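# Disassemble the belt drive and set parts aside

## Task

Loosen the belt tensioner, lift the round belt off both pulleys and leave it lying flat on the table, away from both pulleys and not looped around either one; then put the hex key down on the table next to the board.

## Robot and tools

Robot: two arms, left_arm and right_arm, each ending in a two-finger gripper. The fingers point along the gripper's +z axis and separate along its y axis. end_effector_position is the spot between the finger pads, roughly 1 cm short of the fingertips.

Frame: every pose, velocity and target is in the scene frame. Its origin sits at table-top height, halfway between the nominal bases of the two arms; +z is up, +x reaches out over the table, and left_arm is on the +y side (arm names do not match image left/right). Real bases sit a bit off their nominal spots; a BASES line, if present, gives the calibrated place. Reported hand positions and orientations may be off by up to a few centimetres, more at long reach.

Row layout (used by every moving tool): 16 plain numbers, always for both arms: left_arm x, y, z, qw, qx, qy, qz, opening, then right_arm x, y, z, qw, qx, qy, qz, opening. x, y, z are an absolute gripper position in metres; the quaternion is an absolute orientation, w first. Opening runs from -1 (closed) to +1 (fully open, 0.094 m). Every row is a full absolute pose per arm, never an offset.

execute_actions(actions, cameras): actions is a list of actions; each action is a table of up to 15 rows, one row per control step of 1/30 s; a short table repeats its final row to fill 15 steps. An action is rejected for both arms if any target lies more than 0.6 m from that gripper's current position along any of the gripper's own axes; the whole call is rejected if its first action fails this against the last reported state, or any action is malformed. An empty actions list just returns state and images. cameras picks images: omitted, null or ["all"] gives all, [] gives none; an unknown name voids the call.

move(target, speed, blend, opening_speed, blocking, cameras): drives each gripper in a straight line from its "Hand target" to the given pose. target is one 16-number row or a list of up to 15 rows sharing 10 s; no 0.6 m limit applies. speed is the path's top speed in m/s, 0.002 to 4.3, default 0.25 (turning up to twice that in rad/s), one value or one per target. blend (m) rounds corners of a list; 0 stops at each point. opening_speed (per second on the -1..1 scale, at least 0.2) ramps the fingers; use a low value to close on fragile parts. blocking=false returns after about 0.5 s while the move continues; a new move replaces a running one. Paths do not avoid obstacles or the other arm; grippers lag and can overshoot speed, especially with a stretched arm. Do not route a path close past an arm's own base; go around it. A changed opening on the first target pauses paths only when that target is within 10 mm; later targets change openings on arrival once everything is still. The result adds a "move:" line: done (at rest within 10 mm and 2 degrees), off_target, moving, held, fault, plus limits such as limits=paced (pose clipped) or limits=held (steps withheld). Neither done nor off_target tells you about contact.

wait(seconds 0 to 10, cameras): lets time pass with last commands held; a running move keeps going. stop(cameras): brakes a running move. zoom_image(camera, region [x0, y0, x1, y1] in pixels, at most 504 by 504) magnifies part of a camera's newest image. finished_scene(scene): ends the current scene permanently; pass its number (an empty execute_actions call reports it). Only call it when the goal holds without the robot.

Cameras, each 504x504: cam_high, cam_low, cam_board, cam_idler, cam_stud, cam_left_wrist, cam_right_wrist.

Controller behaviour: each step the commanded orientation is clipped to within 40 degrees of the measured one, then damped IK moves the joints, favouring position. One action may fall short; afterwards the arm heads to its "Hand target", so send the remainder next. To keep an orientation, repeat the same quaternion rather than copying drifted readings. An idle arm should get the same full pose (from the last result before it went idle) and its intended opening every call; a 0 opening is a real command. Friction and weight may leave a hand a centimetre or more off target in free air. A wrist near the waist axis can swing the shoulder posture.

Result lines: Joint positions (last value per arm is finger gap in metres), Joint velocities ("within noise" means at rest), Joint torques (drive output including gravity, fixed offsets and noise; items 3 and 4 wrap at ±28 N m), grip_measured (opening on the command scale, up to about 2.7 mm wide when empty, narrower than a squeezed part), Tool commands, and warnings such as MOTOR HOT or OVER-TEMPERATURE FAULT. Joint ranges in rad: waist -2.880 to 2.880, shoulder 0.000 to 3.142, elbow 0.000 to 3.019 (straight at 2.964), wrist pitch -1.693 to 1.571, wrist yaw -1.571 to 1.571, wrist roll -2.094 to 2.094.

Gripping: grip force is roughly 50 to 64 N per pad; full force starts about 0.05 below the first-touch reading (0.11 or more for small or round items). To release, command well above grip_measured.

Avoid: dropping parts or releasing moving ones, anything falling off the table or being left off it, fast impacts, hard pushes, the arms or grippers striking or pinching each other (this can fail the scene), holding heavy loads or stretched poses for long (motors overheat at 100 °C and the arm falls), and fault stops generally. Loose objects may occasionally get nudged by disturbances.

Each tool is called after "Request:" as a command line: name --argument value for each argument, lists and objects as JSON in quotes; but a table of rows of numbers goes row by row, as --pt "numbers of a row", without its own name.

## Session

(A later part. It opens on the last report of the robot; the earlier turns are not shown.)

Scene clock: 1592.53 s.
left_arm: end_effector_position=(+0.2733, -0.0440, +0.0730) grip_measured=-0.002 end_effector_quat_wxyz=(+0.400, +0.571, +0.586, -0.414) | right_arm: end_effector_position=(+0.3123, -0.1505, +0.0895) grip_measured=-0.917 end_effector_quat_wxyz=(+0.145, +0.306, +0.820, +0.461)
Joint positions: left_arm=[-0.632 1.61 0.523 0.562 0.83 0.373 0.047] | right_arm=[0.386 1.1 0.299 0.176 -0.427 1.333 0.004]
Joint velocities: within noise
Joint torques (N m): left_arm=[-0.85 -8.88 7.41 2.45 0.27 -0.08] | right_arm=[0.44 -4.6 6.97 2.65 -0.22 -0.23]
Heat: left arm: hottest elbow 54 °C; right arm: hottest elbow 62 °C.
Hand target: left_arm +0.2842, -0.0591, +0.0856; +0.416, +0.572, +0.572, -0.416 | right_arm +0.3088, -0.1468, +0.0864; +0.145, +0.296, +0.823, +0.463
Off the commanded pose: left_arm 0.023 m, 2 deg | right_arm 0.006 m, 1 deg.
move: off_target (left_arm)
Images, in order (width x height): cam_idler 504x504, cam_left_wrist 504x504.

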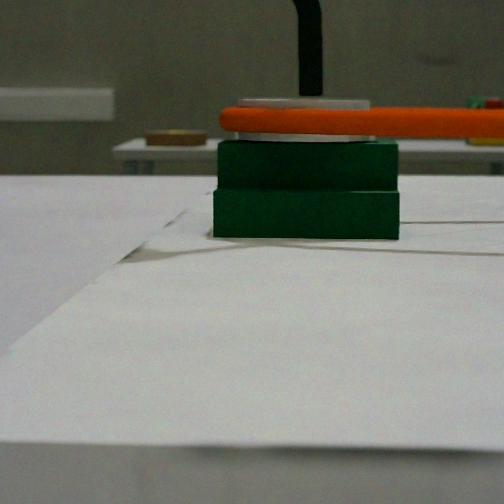

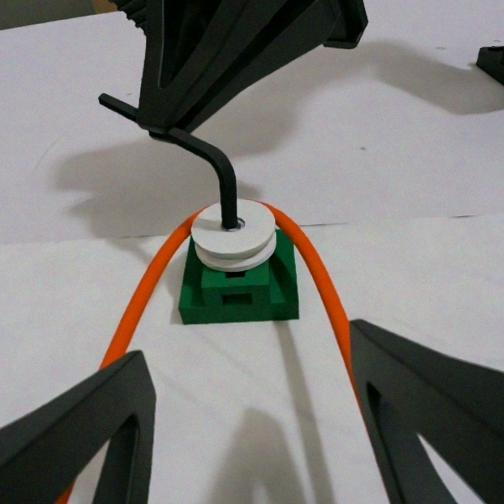

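Request:
execute_actions --actions '[]' --cameras '["cam_right_wrist", "cam_stud", "cam_board"]'

Request:
zoom_image --camera "cam_right_wrist" --region '[130, 150, 380, 400]'

Scene clock: 1598.00 s.
left_arm: end_effector_position=(+0.2733, -0.0440, +0.0730) grip_measured=-0.002 end_effector_quat_wxyz=(+0.400, +0.571, +0.586, -0.414) | right_arm: end_effector_position=(+0.3125, -0.1505, +0.0898) grip_measured=-0.917 end_effector_quat_wxyz=(+0.146, +0.305, +0.820, +0.461)
Joint positions: left_arm=[-0.632 1.61 0.523 0.562 0.83 0.373 0.047] | right_arm=[0.386 1.1 0.299 0.178 -0.427 1.332 0.004]
Joint velocities: within noise
Joint torques (N m): left_arm=[-0.85 -8.82 7.41 2.43 0.27 -0.09] | right_arm=[0.26 -4.31 6.97 2.66 -0.22 -0.24]
Heat: left arm: hottest elbow 53 °C; right arm: hottest elbow 61 °C.
Hand target: left_arm +0.2842, -0.0591, +0.0856; +0.416, +0.572, +0.572, -0.416 | right_arm +0.3088, -0.1468, +0.0865; +0.145, +0.296, +0.823, +0.463
Tool commands: left_gripper/opening=+0.0 right_gripper/opening=-1.0
Off the commanded pose: left_arm 0.023 m, 2 deg | right_arm 0.006 m, 1 deg.
Images, in order (width x height): cam_board 504x504, cam_stud 504x504, cam_right_wrist 504x504.

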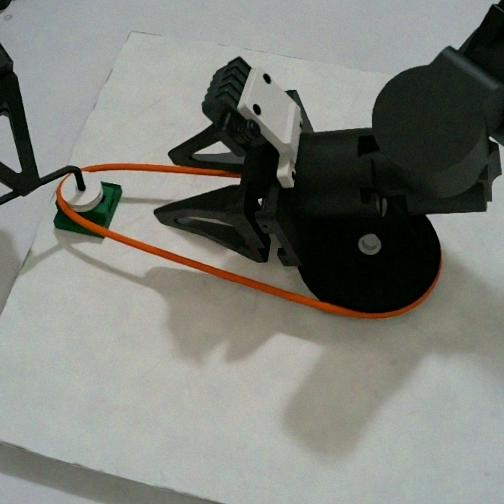

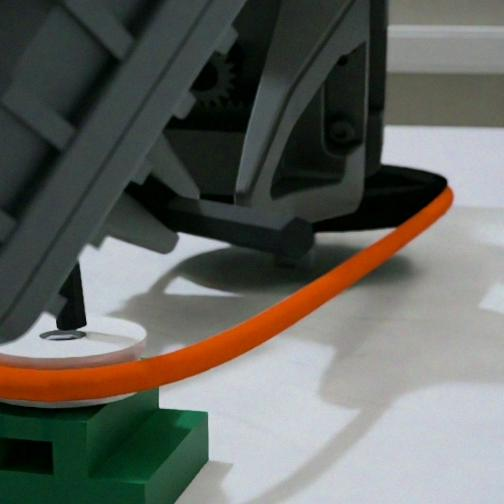

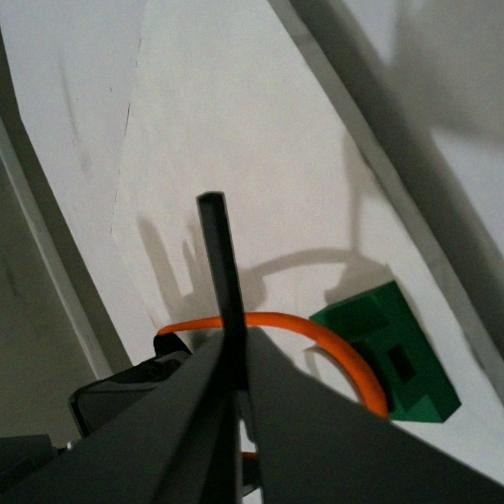

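Scaled by 2.016.

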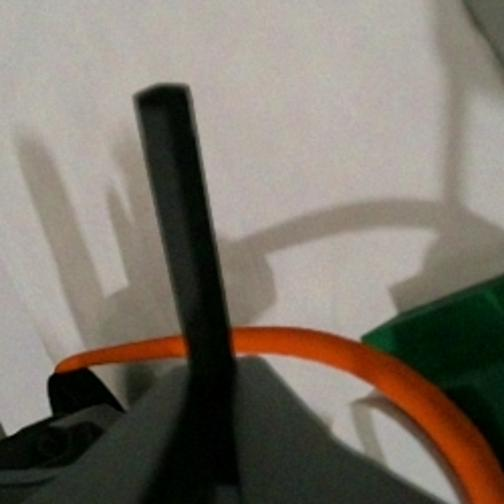

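Request:
move --pt "0.285 -0.060 0.085 0.4156 0.572 0.572 -0.4156 0.0 0.3108 -0.1467 0.118 0.1450 0.2958 0.8232 0.4632 -1.0" --pt "0.285 -0.060 0.085 0.4156 0.572 0.572 -0.4156 0.0 0.3320 -0.1530 0.145 0.0835 0.3665 0.8383 0.3987 -1.0" --pt "0.285 -0.060 0.085 0.4156 0.572 0.572 -0.4156 0.0 0.3093 -0.1475 0.0857 0.1209 0.3098 0.8322 0.4444 -1.0" --speed '[0.08, 0.08, 0.08]' --cameras '["cam_left_wrist", "cam_idler", "cam_stud", "cam_right_wrist"]'

Request:
zoom_image --camera "cam_left_wrist" --region '[184, 150, 284, 250]'

Request:
zoom_image --camera "cam_idler" --region '[230, 0, 390, 160]'

Scene clock: 1623.97 s.
left_arm: end_effector_position=(+0.2733, -0.0440, +0.0730) grip_measured=-0.002 end_effector_quat_wxyz=(+0.400, +0.571, +0.586, -0.414) | right_arm: end_effector_position=(+0.3127, -0.1514, +0.0895) grip_measured=-0.917 end_effector_quat_wxyz=(+0.121, +0.320, +0.829, +0.443)
Joint positions: left_arm=[-0.632 1.61 0.523 0.562 0.83 0.373 0.047] | right_arm=[0.38 1.092 0.337 0.063 -0.436 1.335 0.004]
Joint velocities: within noise
Joint torques (N m): left_arm=[-0.73 -8.88 7.39 2.43 0.27 -0.09] | right_arm=[0.44 -4.78 7.13 2.58 -0.23 -0.24]
Heat: left arm: hottest elbow 53 °C; right arm: hottest elbow 58 °C.
Hand target: left_arm +0.2843, -0.0591, +0.0856; +0.416, +0.572, +0.572, -0.416 | right_arm +0.3092, -0.1477, +0.0858; +0.121, +0.310, +0.832, +0.444
Off the commanded pose: left_arm 0.023 m, 2 deg | right_arm 0.006 m, 1 deg.
move: off_target (left_arm)
Images, in order (width x height): cam_idler 504x504, cam_stud 504x504, cam_left_wrist 504x504, cam_right_wrist 504x504.

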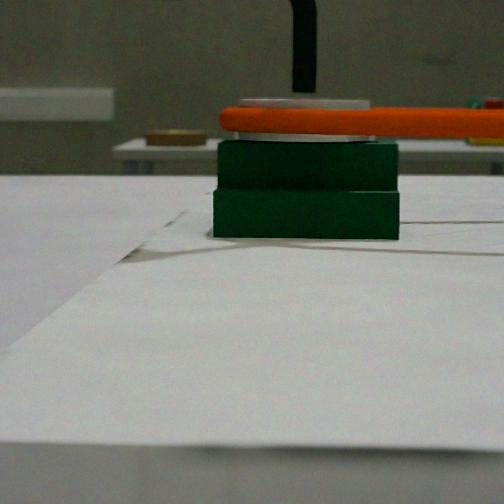

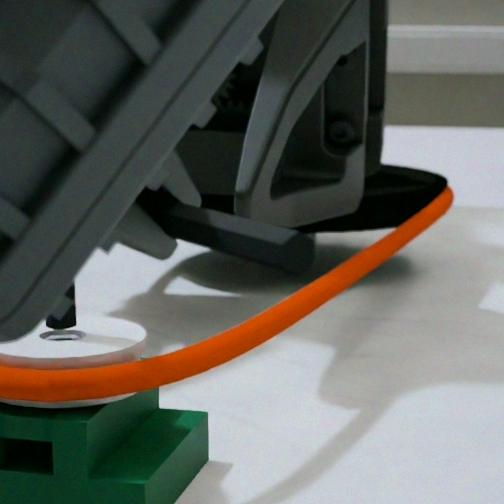

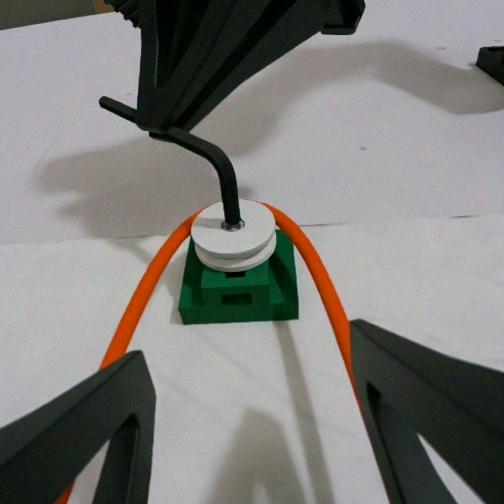

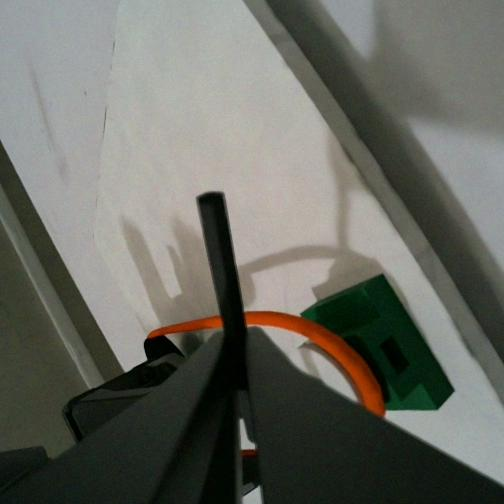

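Scaled by 5.040.

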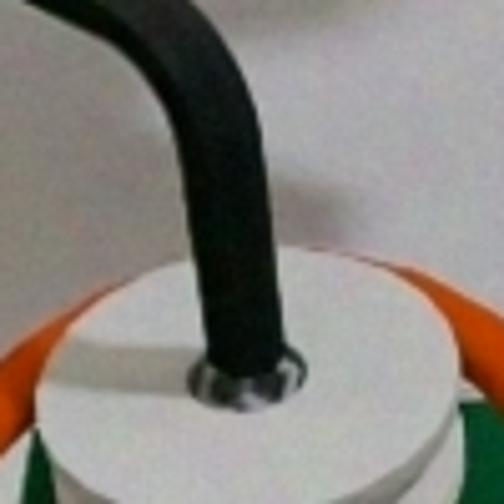

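Scaled by 3.150.

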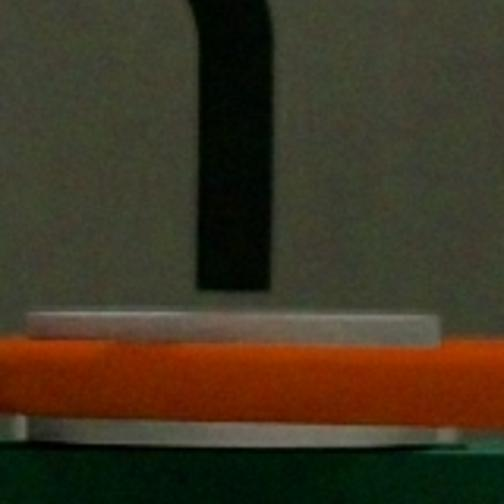

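Request:
move --pt "0.285 -0.060 0.085 0.4156 0.572 0.572 -0.4156 0.0 0.3092 -0.1475 0.0823 0.1209 0.3098 0.8322 0.4444 -1.0" --speed '[0.015]' --cameras '["cam_left_wrist", "cam_idler"]'

Request:
zoom_image --camera "cam_left_wrist" --region '[184, 150, 284, 250]'

Request:
zoom_image --camera "cam_idler" --region '[230, 0, 390, 160]'

Scene clock: 1629.63 s.
left_arm: end_effector_position=(+0.2733, -0.0440, +0.0730) grip_measured=-0.002 end_effector_quat_wxyz=(+0.400, +0.571, +0.586, -0.414) | right_arm: end_effector_position=(+0.3128, -0.1513, +0.0866) grip_measured=-0.917 end_effector_quat_wxyz=(+0.122, +0.319, +0.829, +0.443)
Joint positions: left_arm=[-0.632 1.61 0.523 0.562 0.83 0.373 0.047] | right_arm=[0.38 1.104 0.333 0.08 -0.437 1.334 0.004]
Joint velocities: within noise
Joint torques (N m): left_arm=[-0.79 -8.94 7.42 2.43 0.27 -0.09] | right_arm=[0.32 -4.48 7.01 2.54 -0.2 -0.24]
Heat: left arm: hottest elbow 53 °C; right arm: hottest elbow 58 °C.
Hand target: left_arm +0.2843, -0.0591, +0.0856; +0.416, +0.572, +0.572, -0.416 | right_arm +0.3092, -0.1477, +0.0826; +0.121, +0.310, +0.832, +0.444
Off the commanded pose: left_arm 0.023 m, 2 deg | right_arm 0.007 m, 1 deg.
move: off_target (left_arm)
Images, in order (width x height): cam_idler 504x504, cam_left_wrist 504x504.

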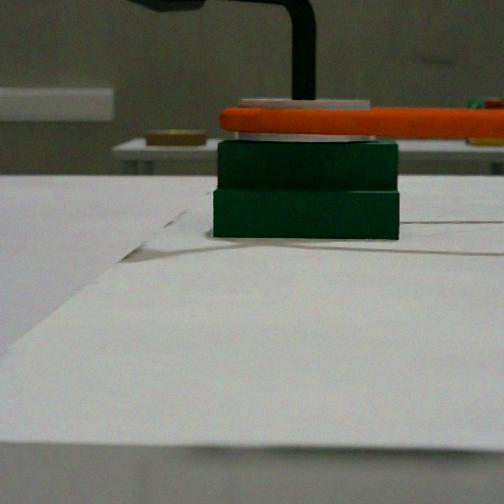

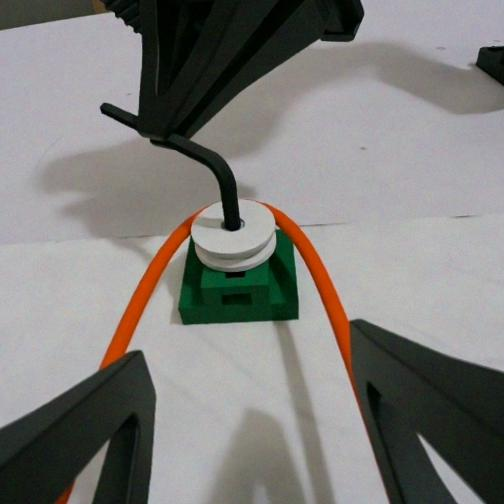

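Scaled by 5.040.

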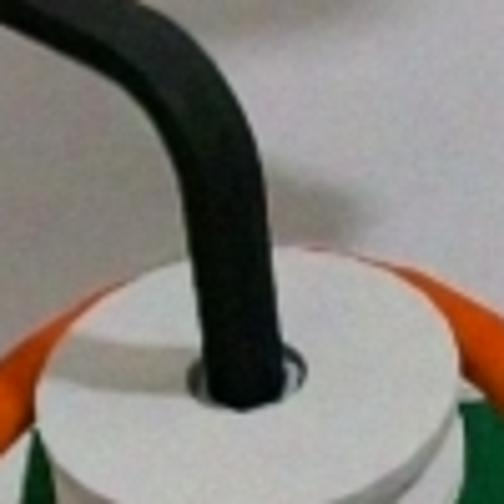

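Scaled by 3.150.

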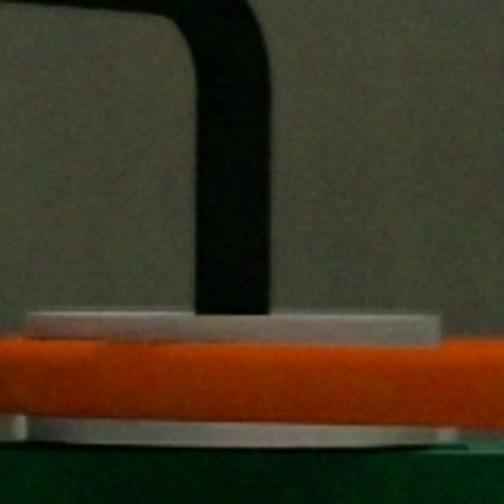

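Request:
move --pt "0.285 -0.060 0.085 0.4156 0.572 0.572 -0.4156 0.0 0.3088 -0.1475 0.0808 0.1209 0.3098 0.8322 0.4444 -1.0" --speed '[0.015]' --cameras '["cam_left_wrist", "cam_idler"]'

Request:
zoom_image --camera "cam_left_wrist" --region '[184, 150, 284, 250]'

Request:
zoom_image --camera "cam_idler" --region '[230, 0, 390, 160]'

Scene clock: 1636.33 s.
left_arm: end_effector_position=(+0.2733, -0.0440, +0.0730) grip_measured=-0.002 end_effector_quat_wxyz=(+0.400, +0.571, +0.586, -0.414) | right_arm: end_effector_position=(+0.3131, -0.1507, +0.0864) grip_measured=-0.917 end_effector_quat_wxyz=(+0.122, +0.318, +0.829, +0.444)
Joint positions: left_arm=[-0.632 1.61 0.523 0.562 0.83 0.373 0.047] | right_arm=[0.381 1.107 0.332 0.086 -0.437 1.334 0.004]
Joint velocities: within noise
Joint torques (N m): left_arm=[-0.85 -8.82 7.41 2.41 0.26 -0.09] | right_arm=[0.26 -4.13 6.83 2.73 -0.16 -0.23]
Heat: left arm: hottest elbow 53 °C; right arm: hottest elbow 57 °C.
Hand target: left_arm +0.2843, -0.0591, +0.0856; +0.416, +0.572, +0.572, -0.416 | right_arm +0.3086, -0.1477, +0.0809; +0.121, +0.310, +0.832, +0.444
Off the commanded pose: left_arm 0.023 m, 2 deg | right_arm 0.008 m, 1 deg.
move: off_target (left_arm)
Images, in order (width x height): cam_idler 504x504, cam_left_wrist 504x504.

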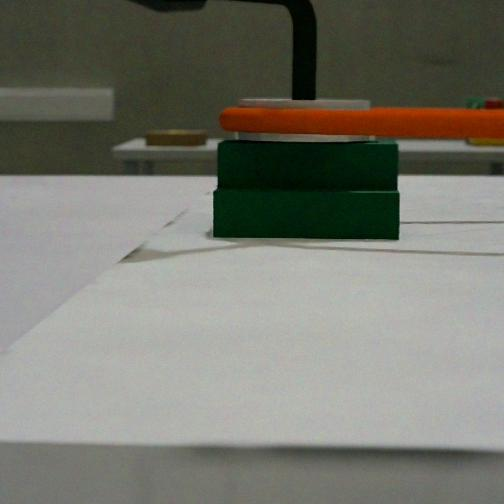

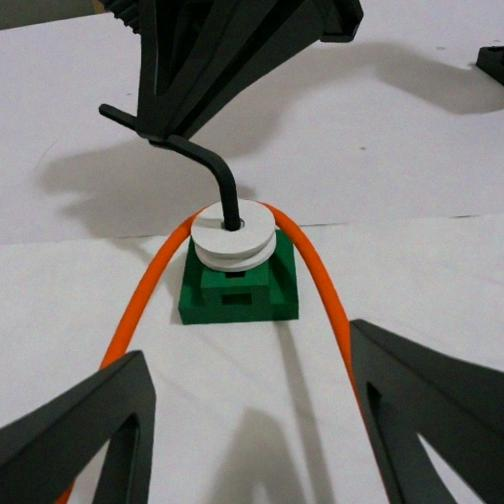

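Scaled by 5.040.

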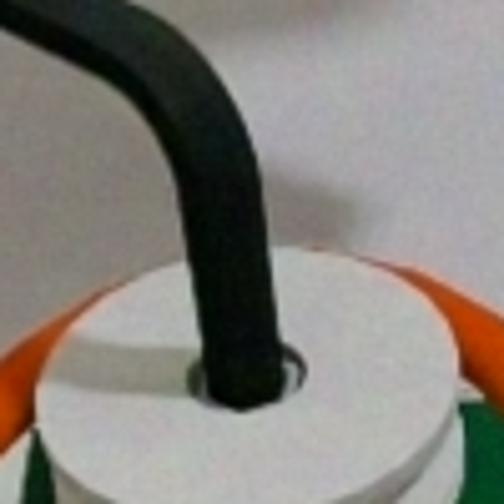

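Scaled by 3.150.

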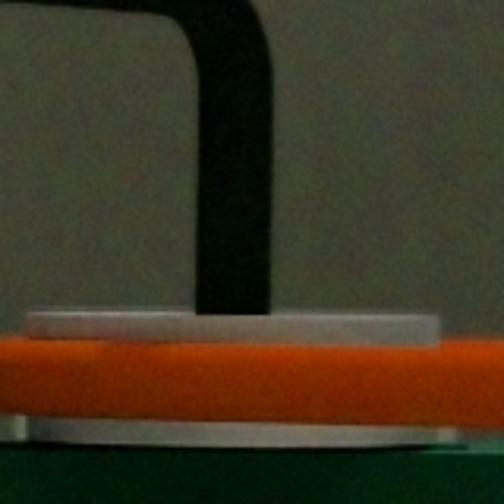

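Request:
zoom_image --camera "cam_left_wrist" --region '[214, 203, 254, 243]'

Scaled by 12.600.

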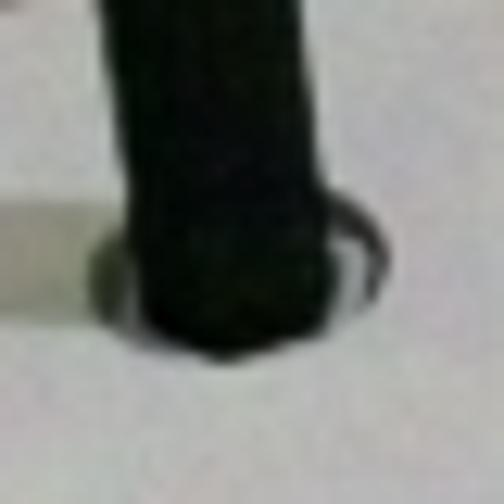

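Request:
move --pt "0.285 -0.060 0.085 0.4156 0.572 0.572 -0.4156 0.0 0.3088 -0.1475 0.118 0.1209 0.3098 0.8322 0.4444 -1.0" --pt "0.285 -0.060 0.085 0.4156 0.572 0.572 -0.4156 0.0 0.3315 -0.1530 0.145 0.0835 0.3665 0.8383 0.3987 -1.0" --pt "0.285 -0.060 0.085 0.4156 0.572 0.572 -0.4156 0.0 0.3088 -0.1475 0.0857 0.1209 0.3098 0.8322 0.4444 -1.0" --speed '[0.08, 0.08, 0.08]' --cameras '["cam_left_wrist", "cam_idler"]'

Request:
zoom_image --camera "cam_left_wrist" --region '[204, 183, 264, 243]'

Request:
zoom_image --camera "cam_idler" --region '[230, 0, 390, 160]'

Scene clock: 1651.07 s.
left_arm: end_effector_position=(+0.2731, -0.0441, +0.0730) grip_measured=-0.002 end_effector_quat_wxyz=(+0.399, +0.571, +0.586, -0.414) | right_arm: end_effector_position=(+0.3123, -0.1514, +0.0896) grip_measured=-0.917 end_effector_quat_wxyz=(+0.121, +0.320, +0.829, +0.443)
Joint positions: left_arm=[-0.633 1.61 0.523 0.562 0.83 0.373 0.047] | right_arm=[0.381 1.09 0.337 0.062 -0.435 1.336 0.004]
Joint velocities: within noise
Joint torques (N m): left_arm=[-0.79 -8.88 7.39 2.41 0.27 -0.09] | right_arm=[0.32 -4.37 7.16 2.65 -0.23 -0.25]
Heat: left arm: hottest elbow 53 °C; right arm: hottest elbow 56 °C.
Hand target: left_arm +0.2842, -0.0592, +0.0856; +0.416, +0.572, +0.572, -0.416 | right_arm +0.3087, -0.1476, +0.0859; +0.121, +0.310, +0.832, +0.444
Off the commanded pose: left_arm 0.023 m, 2 deg | right_arm 0.007 m, 1 deg.
move: off_target (left_arm)
Images, in order (width x height): cam_idler 504x504, cam_left_wrist 504x504.

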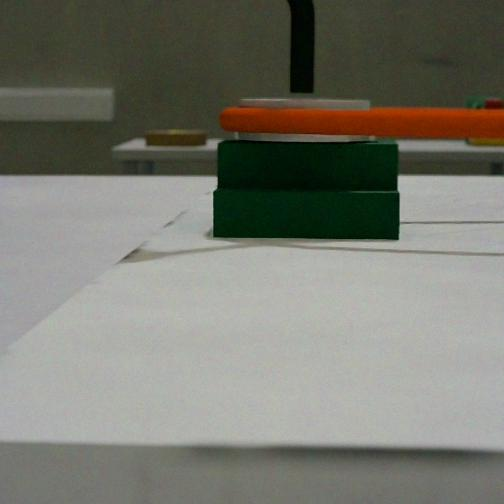

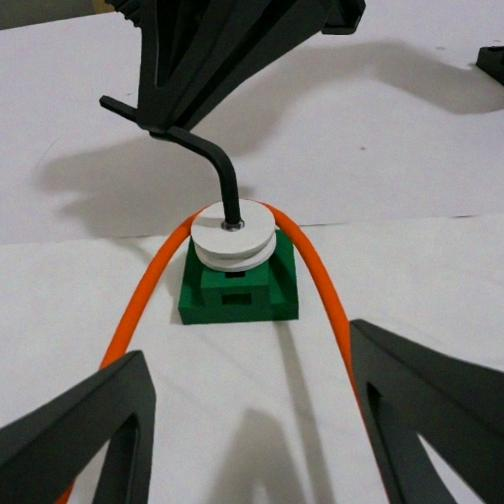

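Scaled by 8.400.

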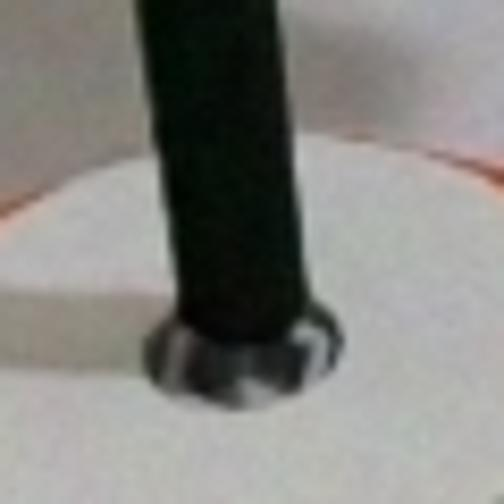

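Scaled by 3.150.

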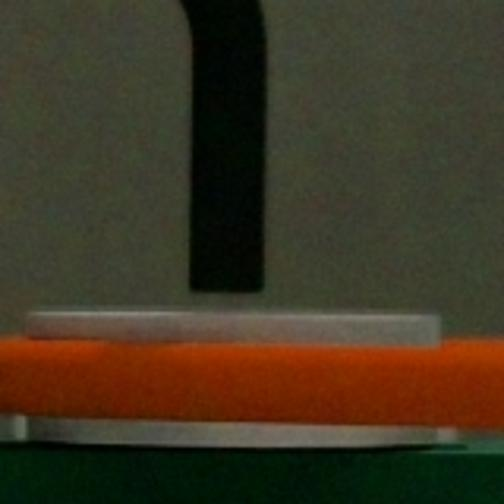

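Request:
move --pt "0.285 -0.060 0.085 0.4156 0.572 0.572 -0.4156 0.0 0.3088 -0.1475 0.118 0.1209 0.3098 0.8322 0.4444 -1.0" --pt "0.285 -0.060 0.085 0.4156 0.572 0.572 -0.4156 0.0 0.3315 -0.1525 0.145 0.0835 0.3665 0.8383 0.3987 -1.0" --pt "0.285 -0.060 0.085 0.4156 0.572 0.572 -0.4156 0.0 0.3088 -0.1470 0.0857 0.1209 0.3098 0.8322 0.4444 -1.0" --speed '[0.08, 0.08, 0.08]' --cameras '["cam_left_wrist", "cam_idler"]'

Request:
zoom_image --camera "cam_left_wrist" --region '[204, 183, 264, 243]'

Request:
zoom_image --camera "cam_idler" --region '[230, 0, 390, 160]'

Scene clock: 1659.13 s.
left_arm: end_effector_position=(+0.2731, -0.0441, +0.0730) grip_measured=-0.002 end_effector_quat_wxyz=(+0.399, +0.571, +0.586, -0.414) | right_arm: end_effector_position=(+0.3125, -0.1511, +0.0897) grip_measured=-0.917 end_effector_quat_wxyz=(+0.122, +0.320, +0.829, +0.443)
Joint positions: left_arm=[-0.633 1.61 0.523 0.562 0.83 0.373 0.047] | right_arm=[0.382 1.091 0.337 0.063 -0.434 1.337 0.004]
Joint velocities: within noise
Joint torques (N m): left_arm=[-0.79 -8.94 7.41 2.43 0.27 -0.08] | right_arm=[0.38 -4.78 7.13 2.63 -0.23 -0.24]
Heat: left arm: hottest elbow 53 °C; right arm: hottest elbow 57 °C.
Hand target: left_arm +0.2842, -0.0592, +0.0856; +0.416, +0.572, +0.572, -0.416 | right_arm +0.3088, -0.1471, +0.0860; +0.121, +0.310, +0.832, +0.444
Off the commanded pose: left_arm 0.023 m, 2 deg | right_arm 0.007 m, 1 deg.
move: off_target (left_arm)
Images, in order (width x height): cam_idler 504x504, cam_left_wrist 504x504.

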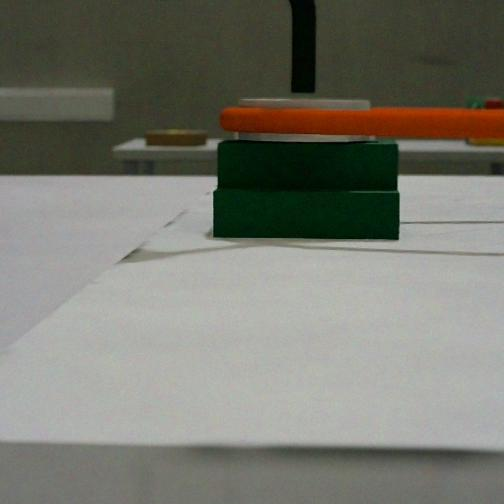

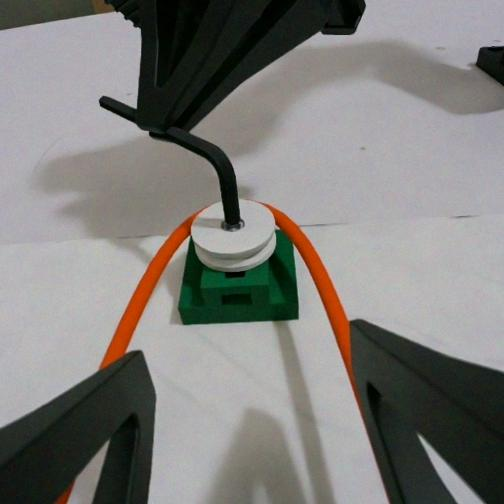

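Scaled by 8.400.

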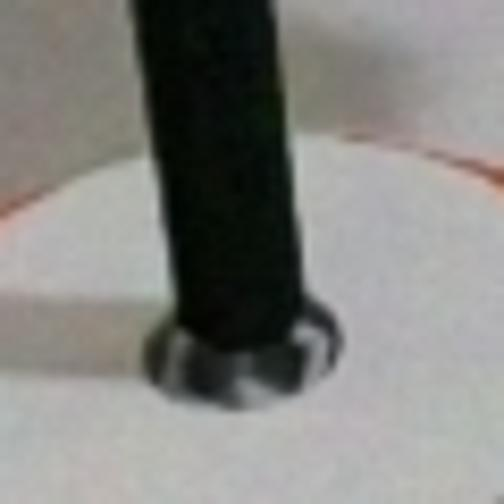

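Scaled by 3.150.

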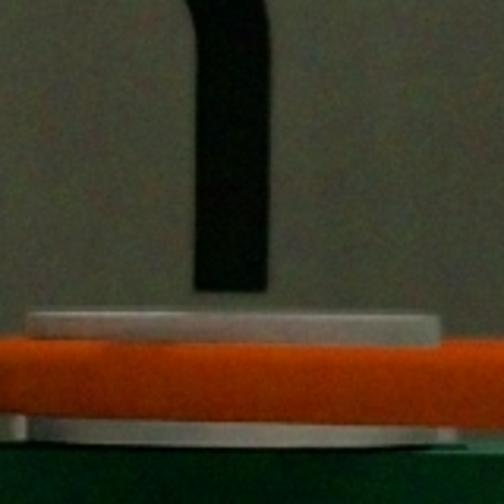

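Request:
move --pt "0.285 -0.060 0.085 0.4156 0.572 0.572 -0.4156 0.0 0.3088 -0.1467 0.0815 0.1209 0.3098 0.8322 0.4444 -1.0" --speed '[0.015]' --cameras '["cam_left_wrist", "cam_idler"]'

Request:
zoom_image --camera "cam_left_wrist" --region '[204, 183, 264, 243]'

Request:
zoom_image --camera "cam_idler" --region '[230, 0, 390, 160]'

Scene clock: 1663.70 s.
left_arm: end_effector_position=(+0.2731, -0.0441, +0.0730) grip_measured=-0.002 end_effector_quat_wxyz=(+0.399, +0.571, +0.586, -0.414) | right_arm: end_effector_position=(+0.3129, -0.1508, +0.0865) grip_measured=-0.917 end_effector_quat_wxyz=(+0.123, +0.319, +0.828, +0.444)
Joint positions: left_arm=[-0.633 1.61 0.523 0.562 0.83 0.372 0.047] | right_arm=[0.382 1.105 0.332 0.086 -0.434 1.336 0.004]
Joint velocities: within noise
Joint torques (N m): left_arm=[-0.85 -8.88 7.38 2.41 0.27 -0.09] | right_arm=[0.62 -4.6 7.01 2.7 -0.2 -0.23]
Heat: left arm: hottest elbow 53 °C; right arm: hottest elbow 56 °C.
Hand target: left_arm +0.2842, -0.0592, +0.0856; +0.416, +0.572, +0.572, -0.416 | right_arm +0.3087, -0.1469, +0.0816; +0.121, +0.310, +0.832, +0.444
Off the commanded pose: left_arm 0.023 m, 2 deg | right_arm 0.008 m, 1 deg.
move: off_target (left_arm)
Images, in order (width x height): cam_idler 504x504, cam_left_wrist 504x504.

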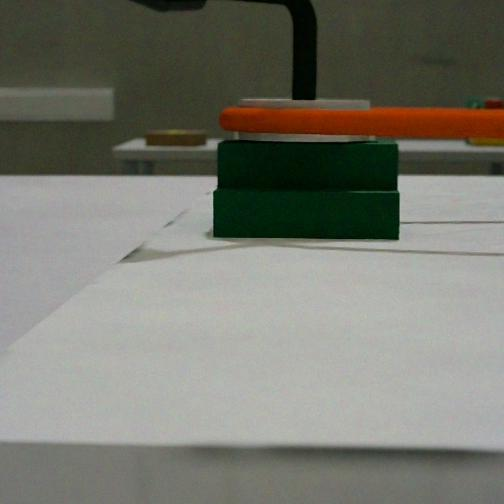

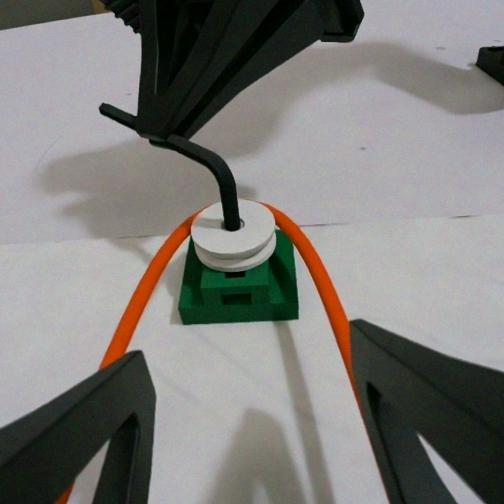

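Scaled by 8.400.

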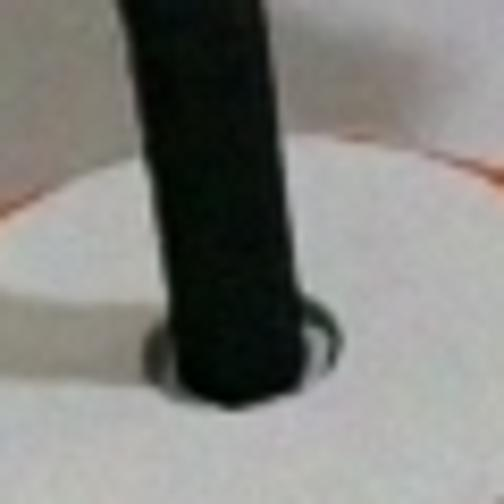

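Scaled by 3.150.

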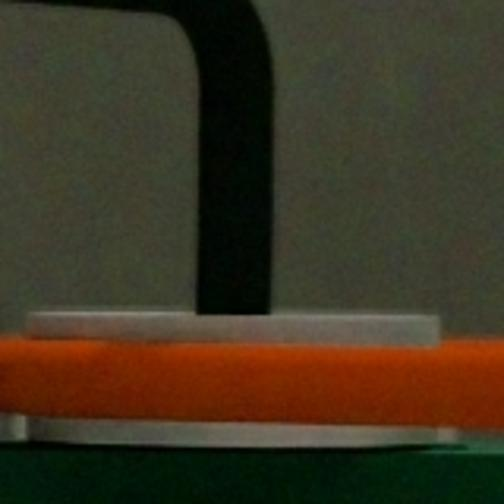

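Request:
move --pt "0.285 -0.060 0.085 0.4156 0.572 0.572 -0.4156 0.0 0.3088 -0.1467 0.118 0.1209 0.3098 0.8322 0.4444 -1.0" --pt "0.285 -0.060 0.085 0.4156 0.572 0.572 -0.4156 0.0 0.3310 -0.1522 0.145 0.0835 0.3665 0.8383 0.3987 -1.0" --pt "0.285 -0.060 0.085 0.4156 0.572 0.572 -0.4156 0.0 0.3083 -0.1468 0.0857 0.1209 0.3098 0.8322 0.4444 -1.0" --speed '[0.08, 0.08, 0.08]' --cameras '["cam_left_wrist", "cam_idler"]'

Request:
zoom_image --camera "cam_left_wrist" --region '[204, 183, 264, 243]'

Request:
zoom_image --camera "cam_idler" --region '[230, 0, 390, 160]'

Scene clock: 1672.40 s.
left_arm: end_effector_position=(+0.2731, -0.0441, +0.0730) grip_measured=-0.002 end_effector_quat_wxyz=(+0.399, +0.571, +0.586, -0.414) | right_arm: end_effector_position=(+0.3119, -0.1509, +0.0895) grip_measured=-0.917 end_effector_quat_wxyz=(+0.121, +0.320, +0.829, +0.443)
Joint positions: left_arm=[-0.633 1.61 0.523 0.562 0.83 0.372 0.047] | right_arm=[0.384 1.09 0.336 0.063 -0.433 1.338 0.004]
Joint velocities: within noise
Joint torques (N m): left_arm=[-0.73 -8.94 7.39 2.43 0.27 -0.09] | right_arm=[0.44 -4.6 7.13 2.45 -0.24 -0.22]
Heat: left arm: hottest elbow 53 °C; right arm: hottest elbow 57 °C.
Hand target: left_arm +0.2842, -0.0592, +0.0856; +0.416, +0.572, +0.572, -0.416 | right_arm +0.3082, -0.1469, +0.0857; +0.121, +0.310, +0.832, +0.444
Off the commanded pose: left_arm 0.023 m, 2 deg | right_arm 0.007 m, 1 deg.
move: off_target (left_arm)
Images, in order (width x height): cam_idler 504x504, cam_left_wrist 504x504.

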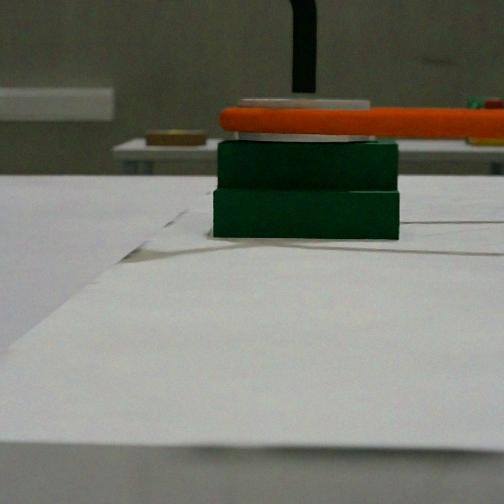

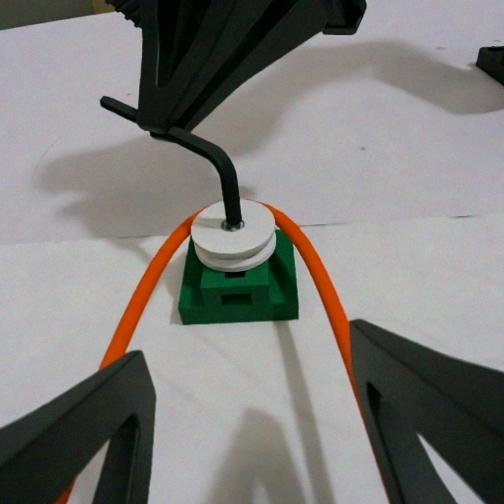

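Scaled by 8.400.

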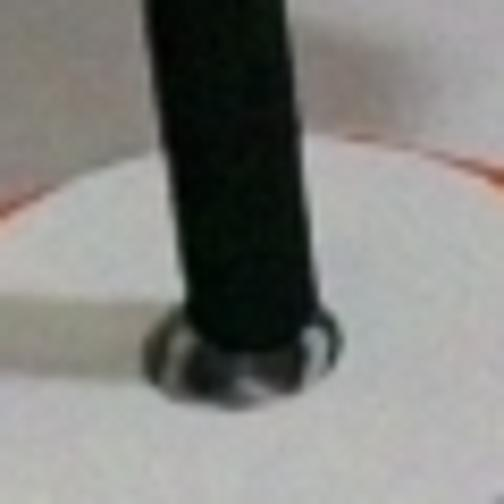

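Scaled by 3.150.

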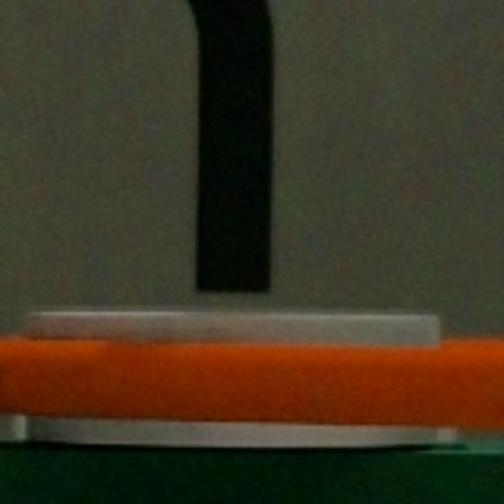

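Request:
move --pt "0.285 -0.060 0.085 0.4156 0.572 0.572 -0.4156 0.0 0.3084 -0.1468 0.0815 0.1209 0.3098 0.8322 0.4444 -1.0" --speed '[0.015]' --cameras '["cam_left_wrist", "cam_idler"]'

Request:
zoom_image --camera "cam_left_wrist" --region '[204, 183, 264, 243]'

Request:
zoom_image --camera "cam_idler" --region '[230, 0, 390, 160]'

Scene clock: 1678.77 s.
left_arm: end_effector_position=(+0.2731, -0.0441, +0.0730) grip_measured=-0.002 end_effector_quat_wxyz=(+0.399, +0.571, +0.586, -0.414) | right_arm: end_effector_position=(+0.3127, -0.1503, +0.0868) grip_measured=-0.917 end_effector_quat_wxyz=(+0.123, +0.319, +0.828, +0.444)
Joint positions: left_arm=[-0.633 1.61 0.523 0.562 0.83 0.372 0.047] | right_arm=[0.384 1.104 0.332 0.086 -0.434 1.337 0.004]
Joint velocities: within noise
Joint torques (N m): left_arm=[-0.79 -8.94 7.39 2.43 0.27 -0.09] | right_arm=[0.26 -4.42 6.91 2.55 -0.2 -0.23]
Heat: left arm: hottest elbow 53 °C; right arm: hottest elbow 56 °C.
Hand target: left_arm +0.2842, -0.0592, +0.0856; +0.416, +0.572, +0.572, -0.416 | right_arm +0.3083, -0.1470, +0.0816; +0.121, +0.310, +0.832, +0.444
Off the commanded pose: left_arm 0.023 m, 2 deg | right_arm 0.008 m, 1 deg.
move: off_target (left_arm)
Images, in order (width x height): cam_idler 504x504, cam_left_wrist 504x504.

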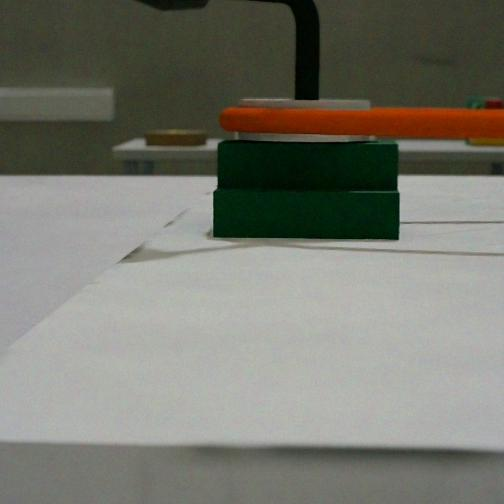

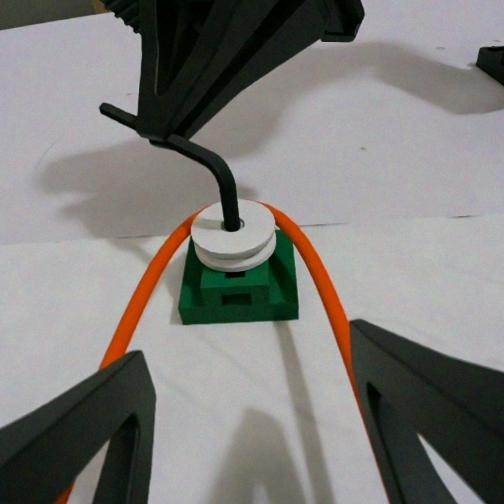

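Scaled by 8.400.

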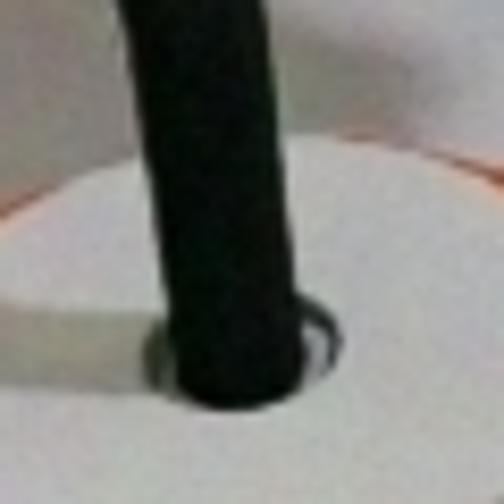

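Scaled by 3.150.

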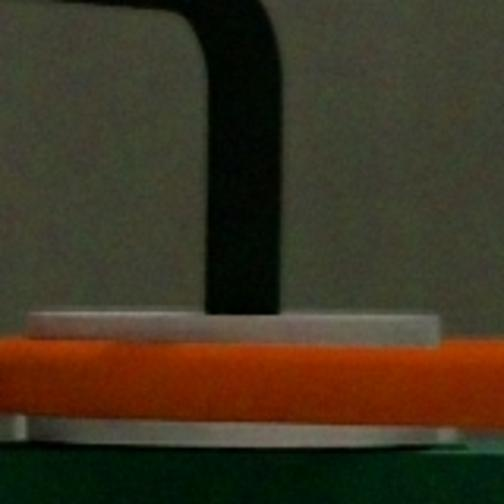

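Request:
zoom_image --camera "cam_left_wrist" --region '[90, 80, 250, 240]'

Scaled by 3.150.

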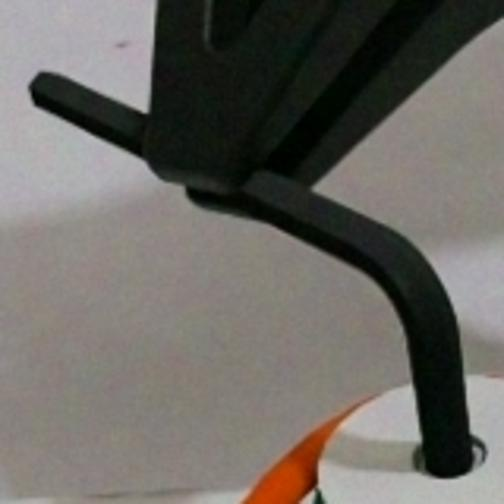

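Request:
move --pt "0.293 -0.078 0.078 0.4156 0.572 0.572 -0.4156 -0.3 0.3084 -0.1470 0.0825 0.1209 0.3098 0.8322 0.4444 -1.0" --speed '[0.05]' --cameras '["cam_left_wrist", "cam_board"]'

Request:
zoom_image --camera "cam_board" --region '[0, 130, 100, 230]'

Scene clock: 1714.93 s.
left_arm: end_effector_position=(+0.2820, -0.0616, +0.0665) grip_measured=-0.298 end_effector_quat_wxyz=(+0.400, +0.572, +0.585, -0.413) | right_arm: end_effector_position=(+0.3128, -0.1503, +0.0868) grip_measured=-0.917 end_effector_quat_wxyz=(+0.123, +0.319, +0.828, +0.444)
Joint positions: left_arm=[-0.655 1.666 0.569 0.584 0.809 0.359 0.033] | right_arm=[0.384 1.105 0.332 0.087 -0.434 1.337 0.004]
Joint velocities: within noise
Joint torques (N m): left_arm=[-0.85 -9.64 7.35 2.41 0.24 -0.09] | right_arm=[0.21 -4.66 7.02 2.33 -0.21 -0.24]
Heat: left arm: hottest elbow 53 °C; right arm: hottest elbow 55 °C.
Hand target: left_arm +0.2923, -0.0772, +0.0785; +0.416, +0.572, +0.572, -0.416 | right_arm +0.3084, -0.1472, +0.0826; +0.121, +0.310, +0.832, +0.444
Off the commanded pose: left_arm 0.023 m, 2 deg | right_arm 0.007 m, 1 deg.
move: off_target (left_arm)
Images, in order (width x height): cam_board 504x504, cam_left_wrist 504x504.

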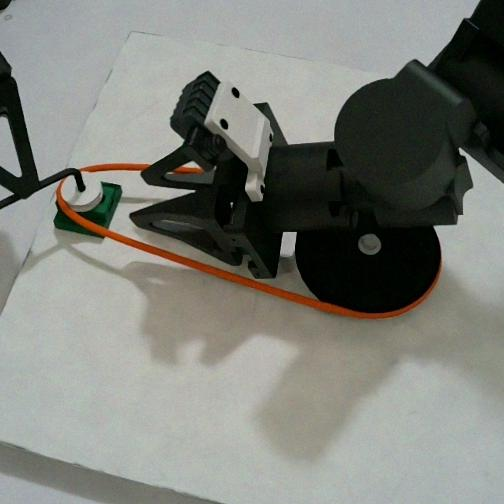

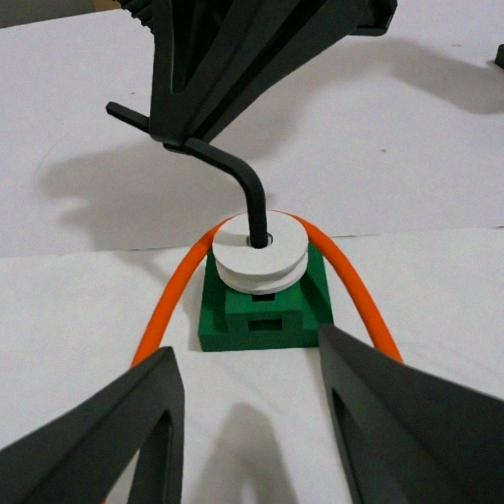

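Scaled by 5.040.

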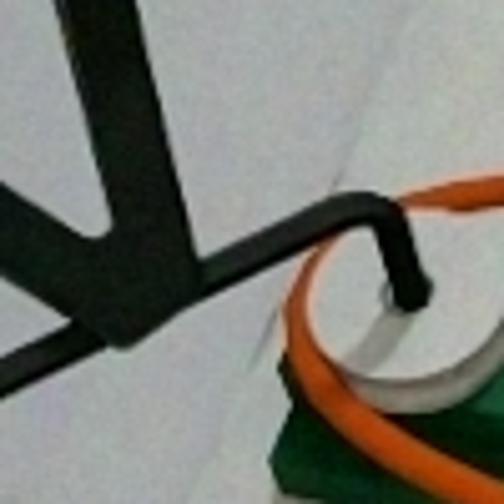

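Request:
zoom_image --camera "cam_left_wrist" --region '[234, 217, 284, 267]'

Request:
zoom_image --camera "cam_left_wrist" --region '[94, 90, 294, 290]'

Scaled by 10.080.

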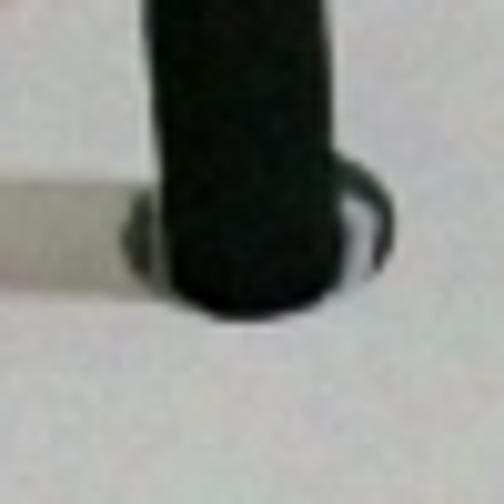

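Scaled by 2.520.

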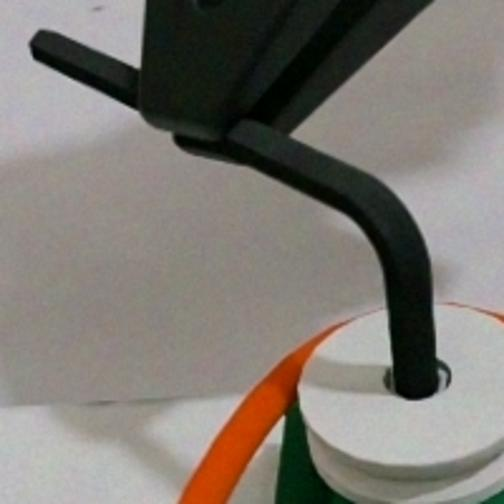

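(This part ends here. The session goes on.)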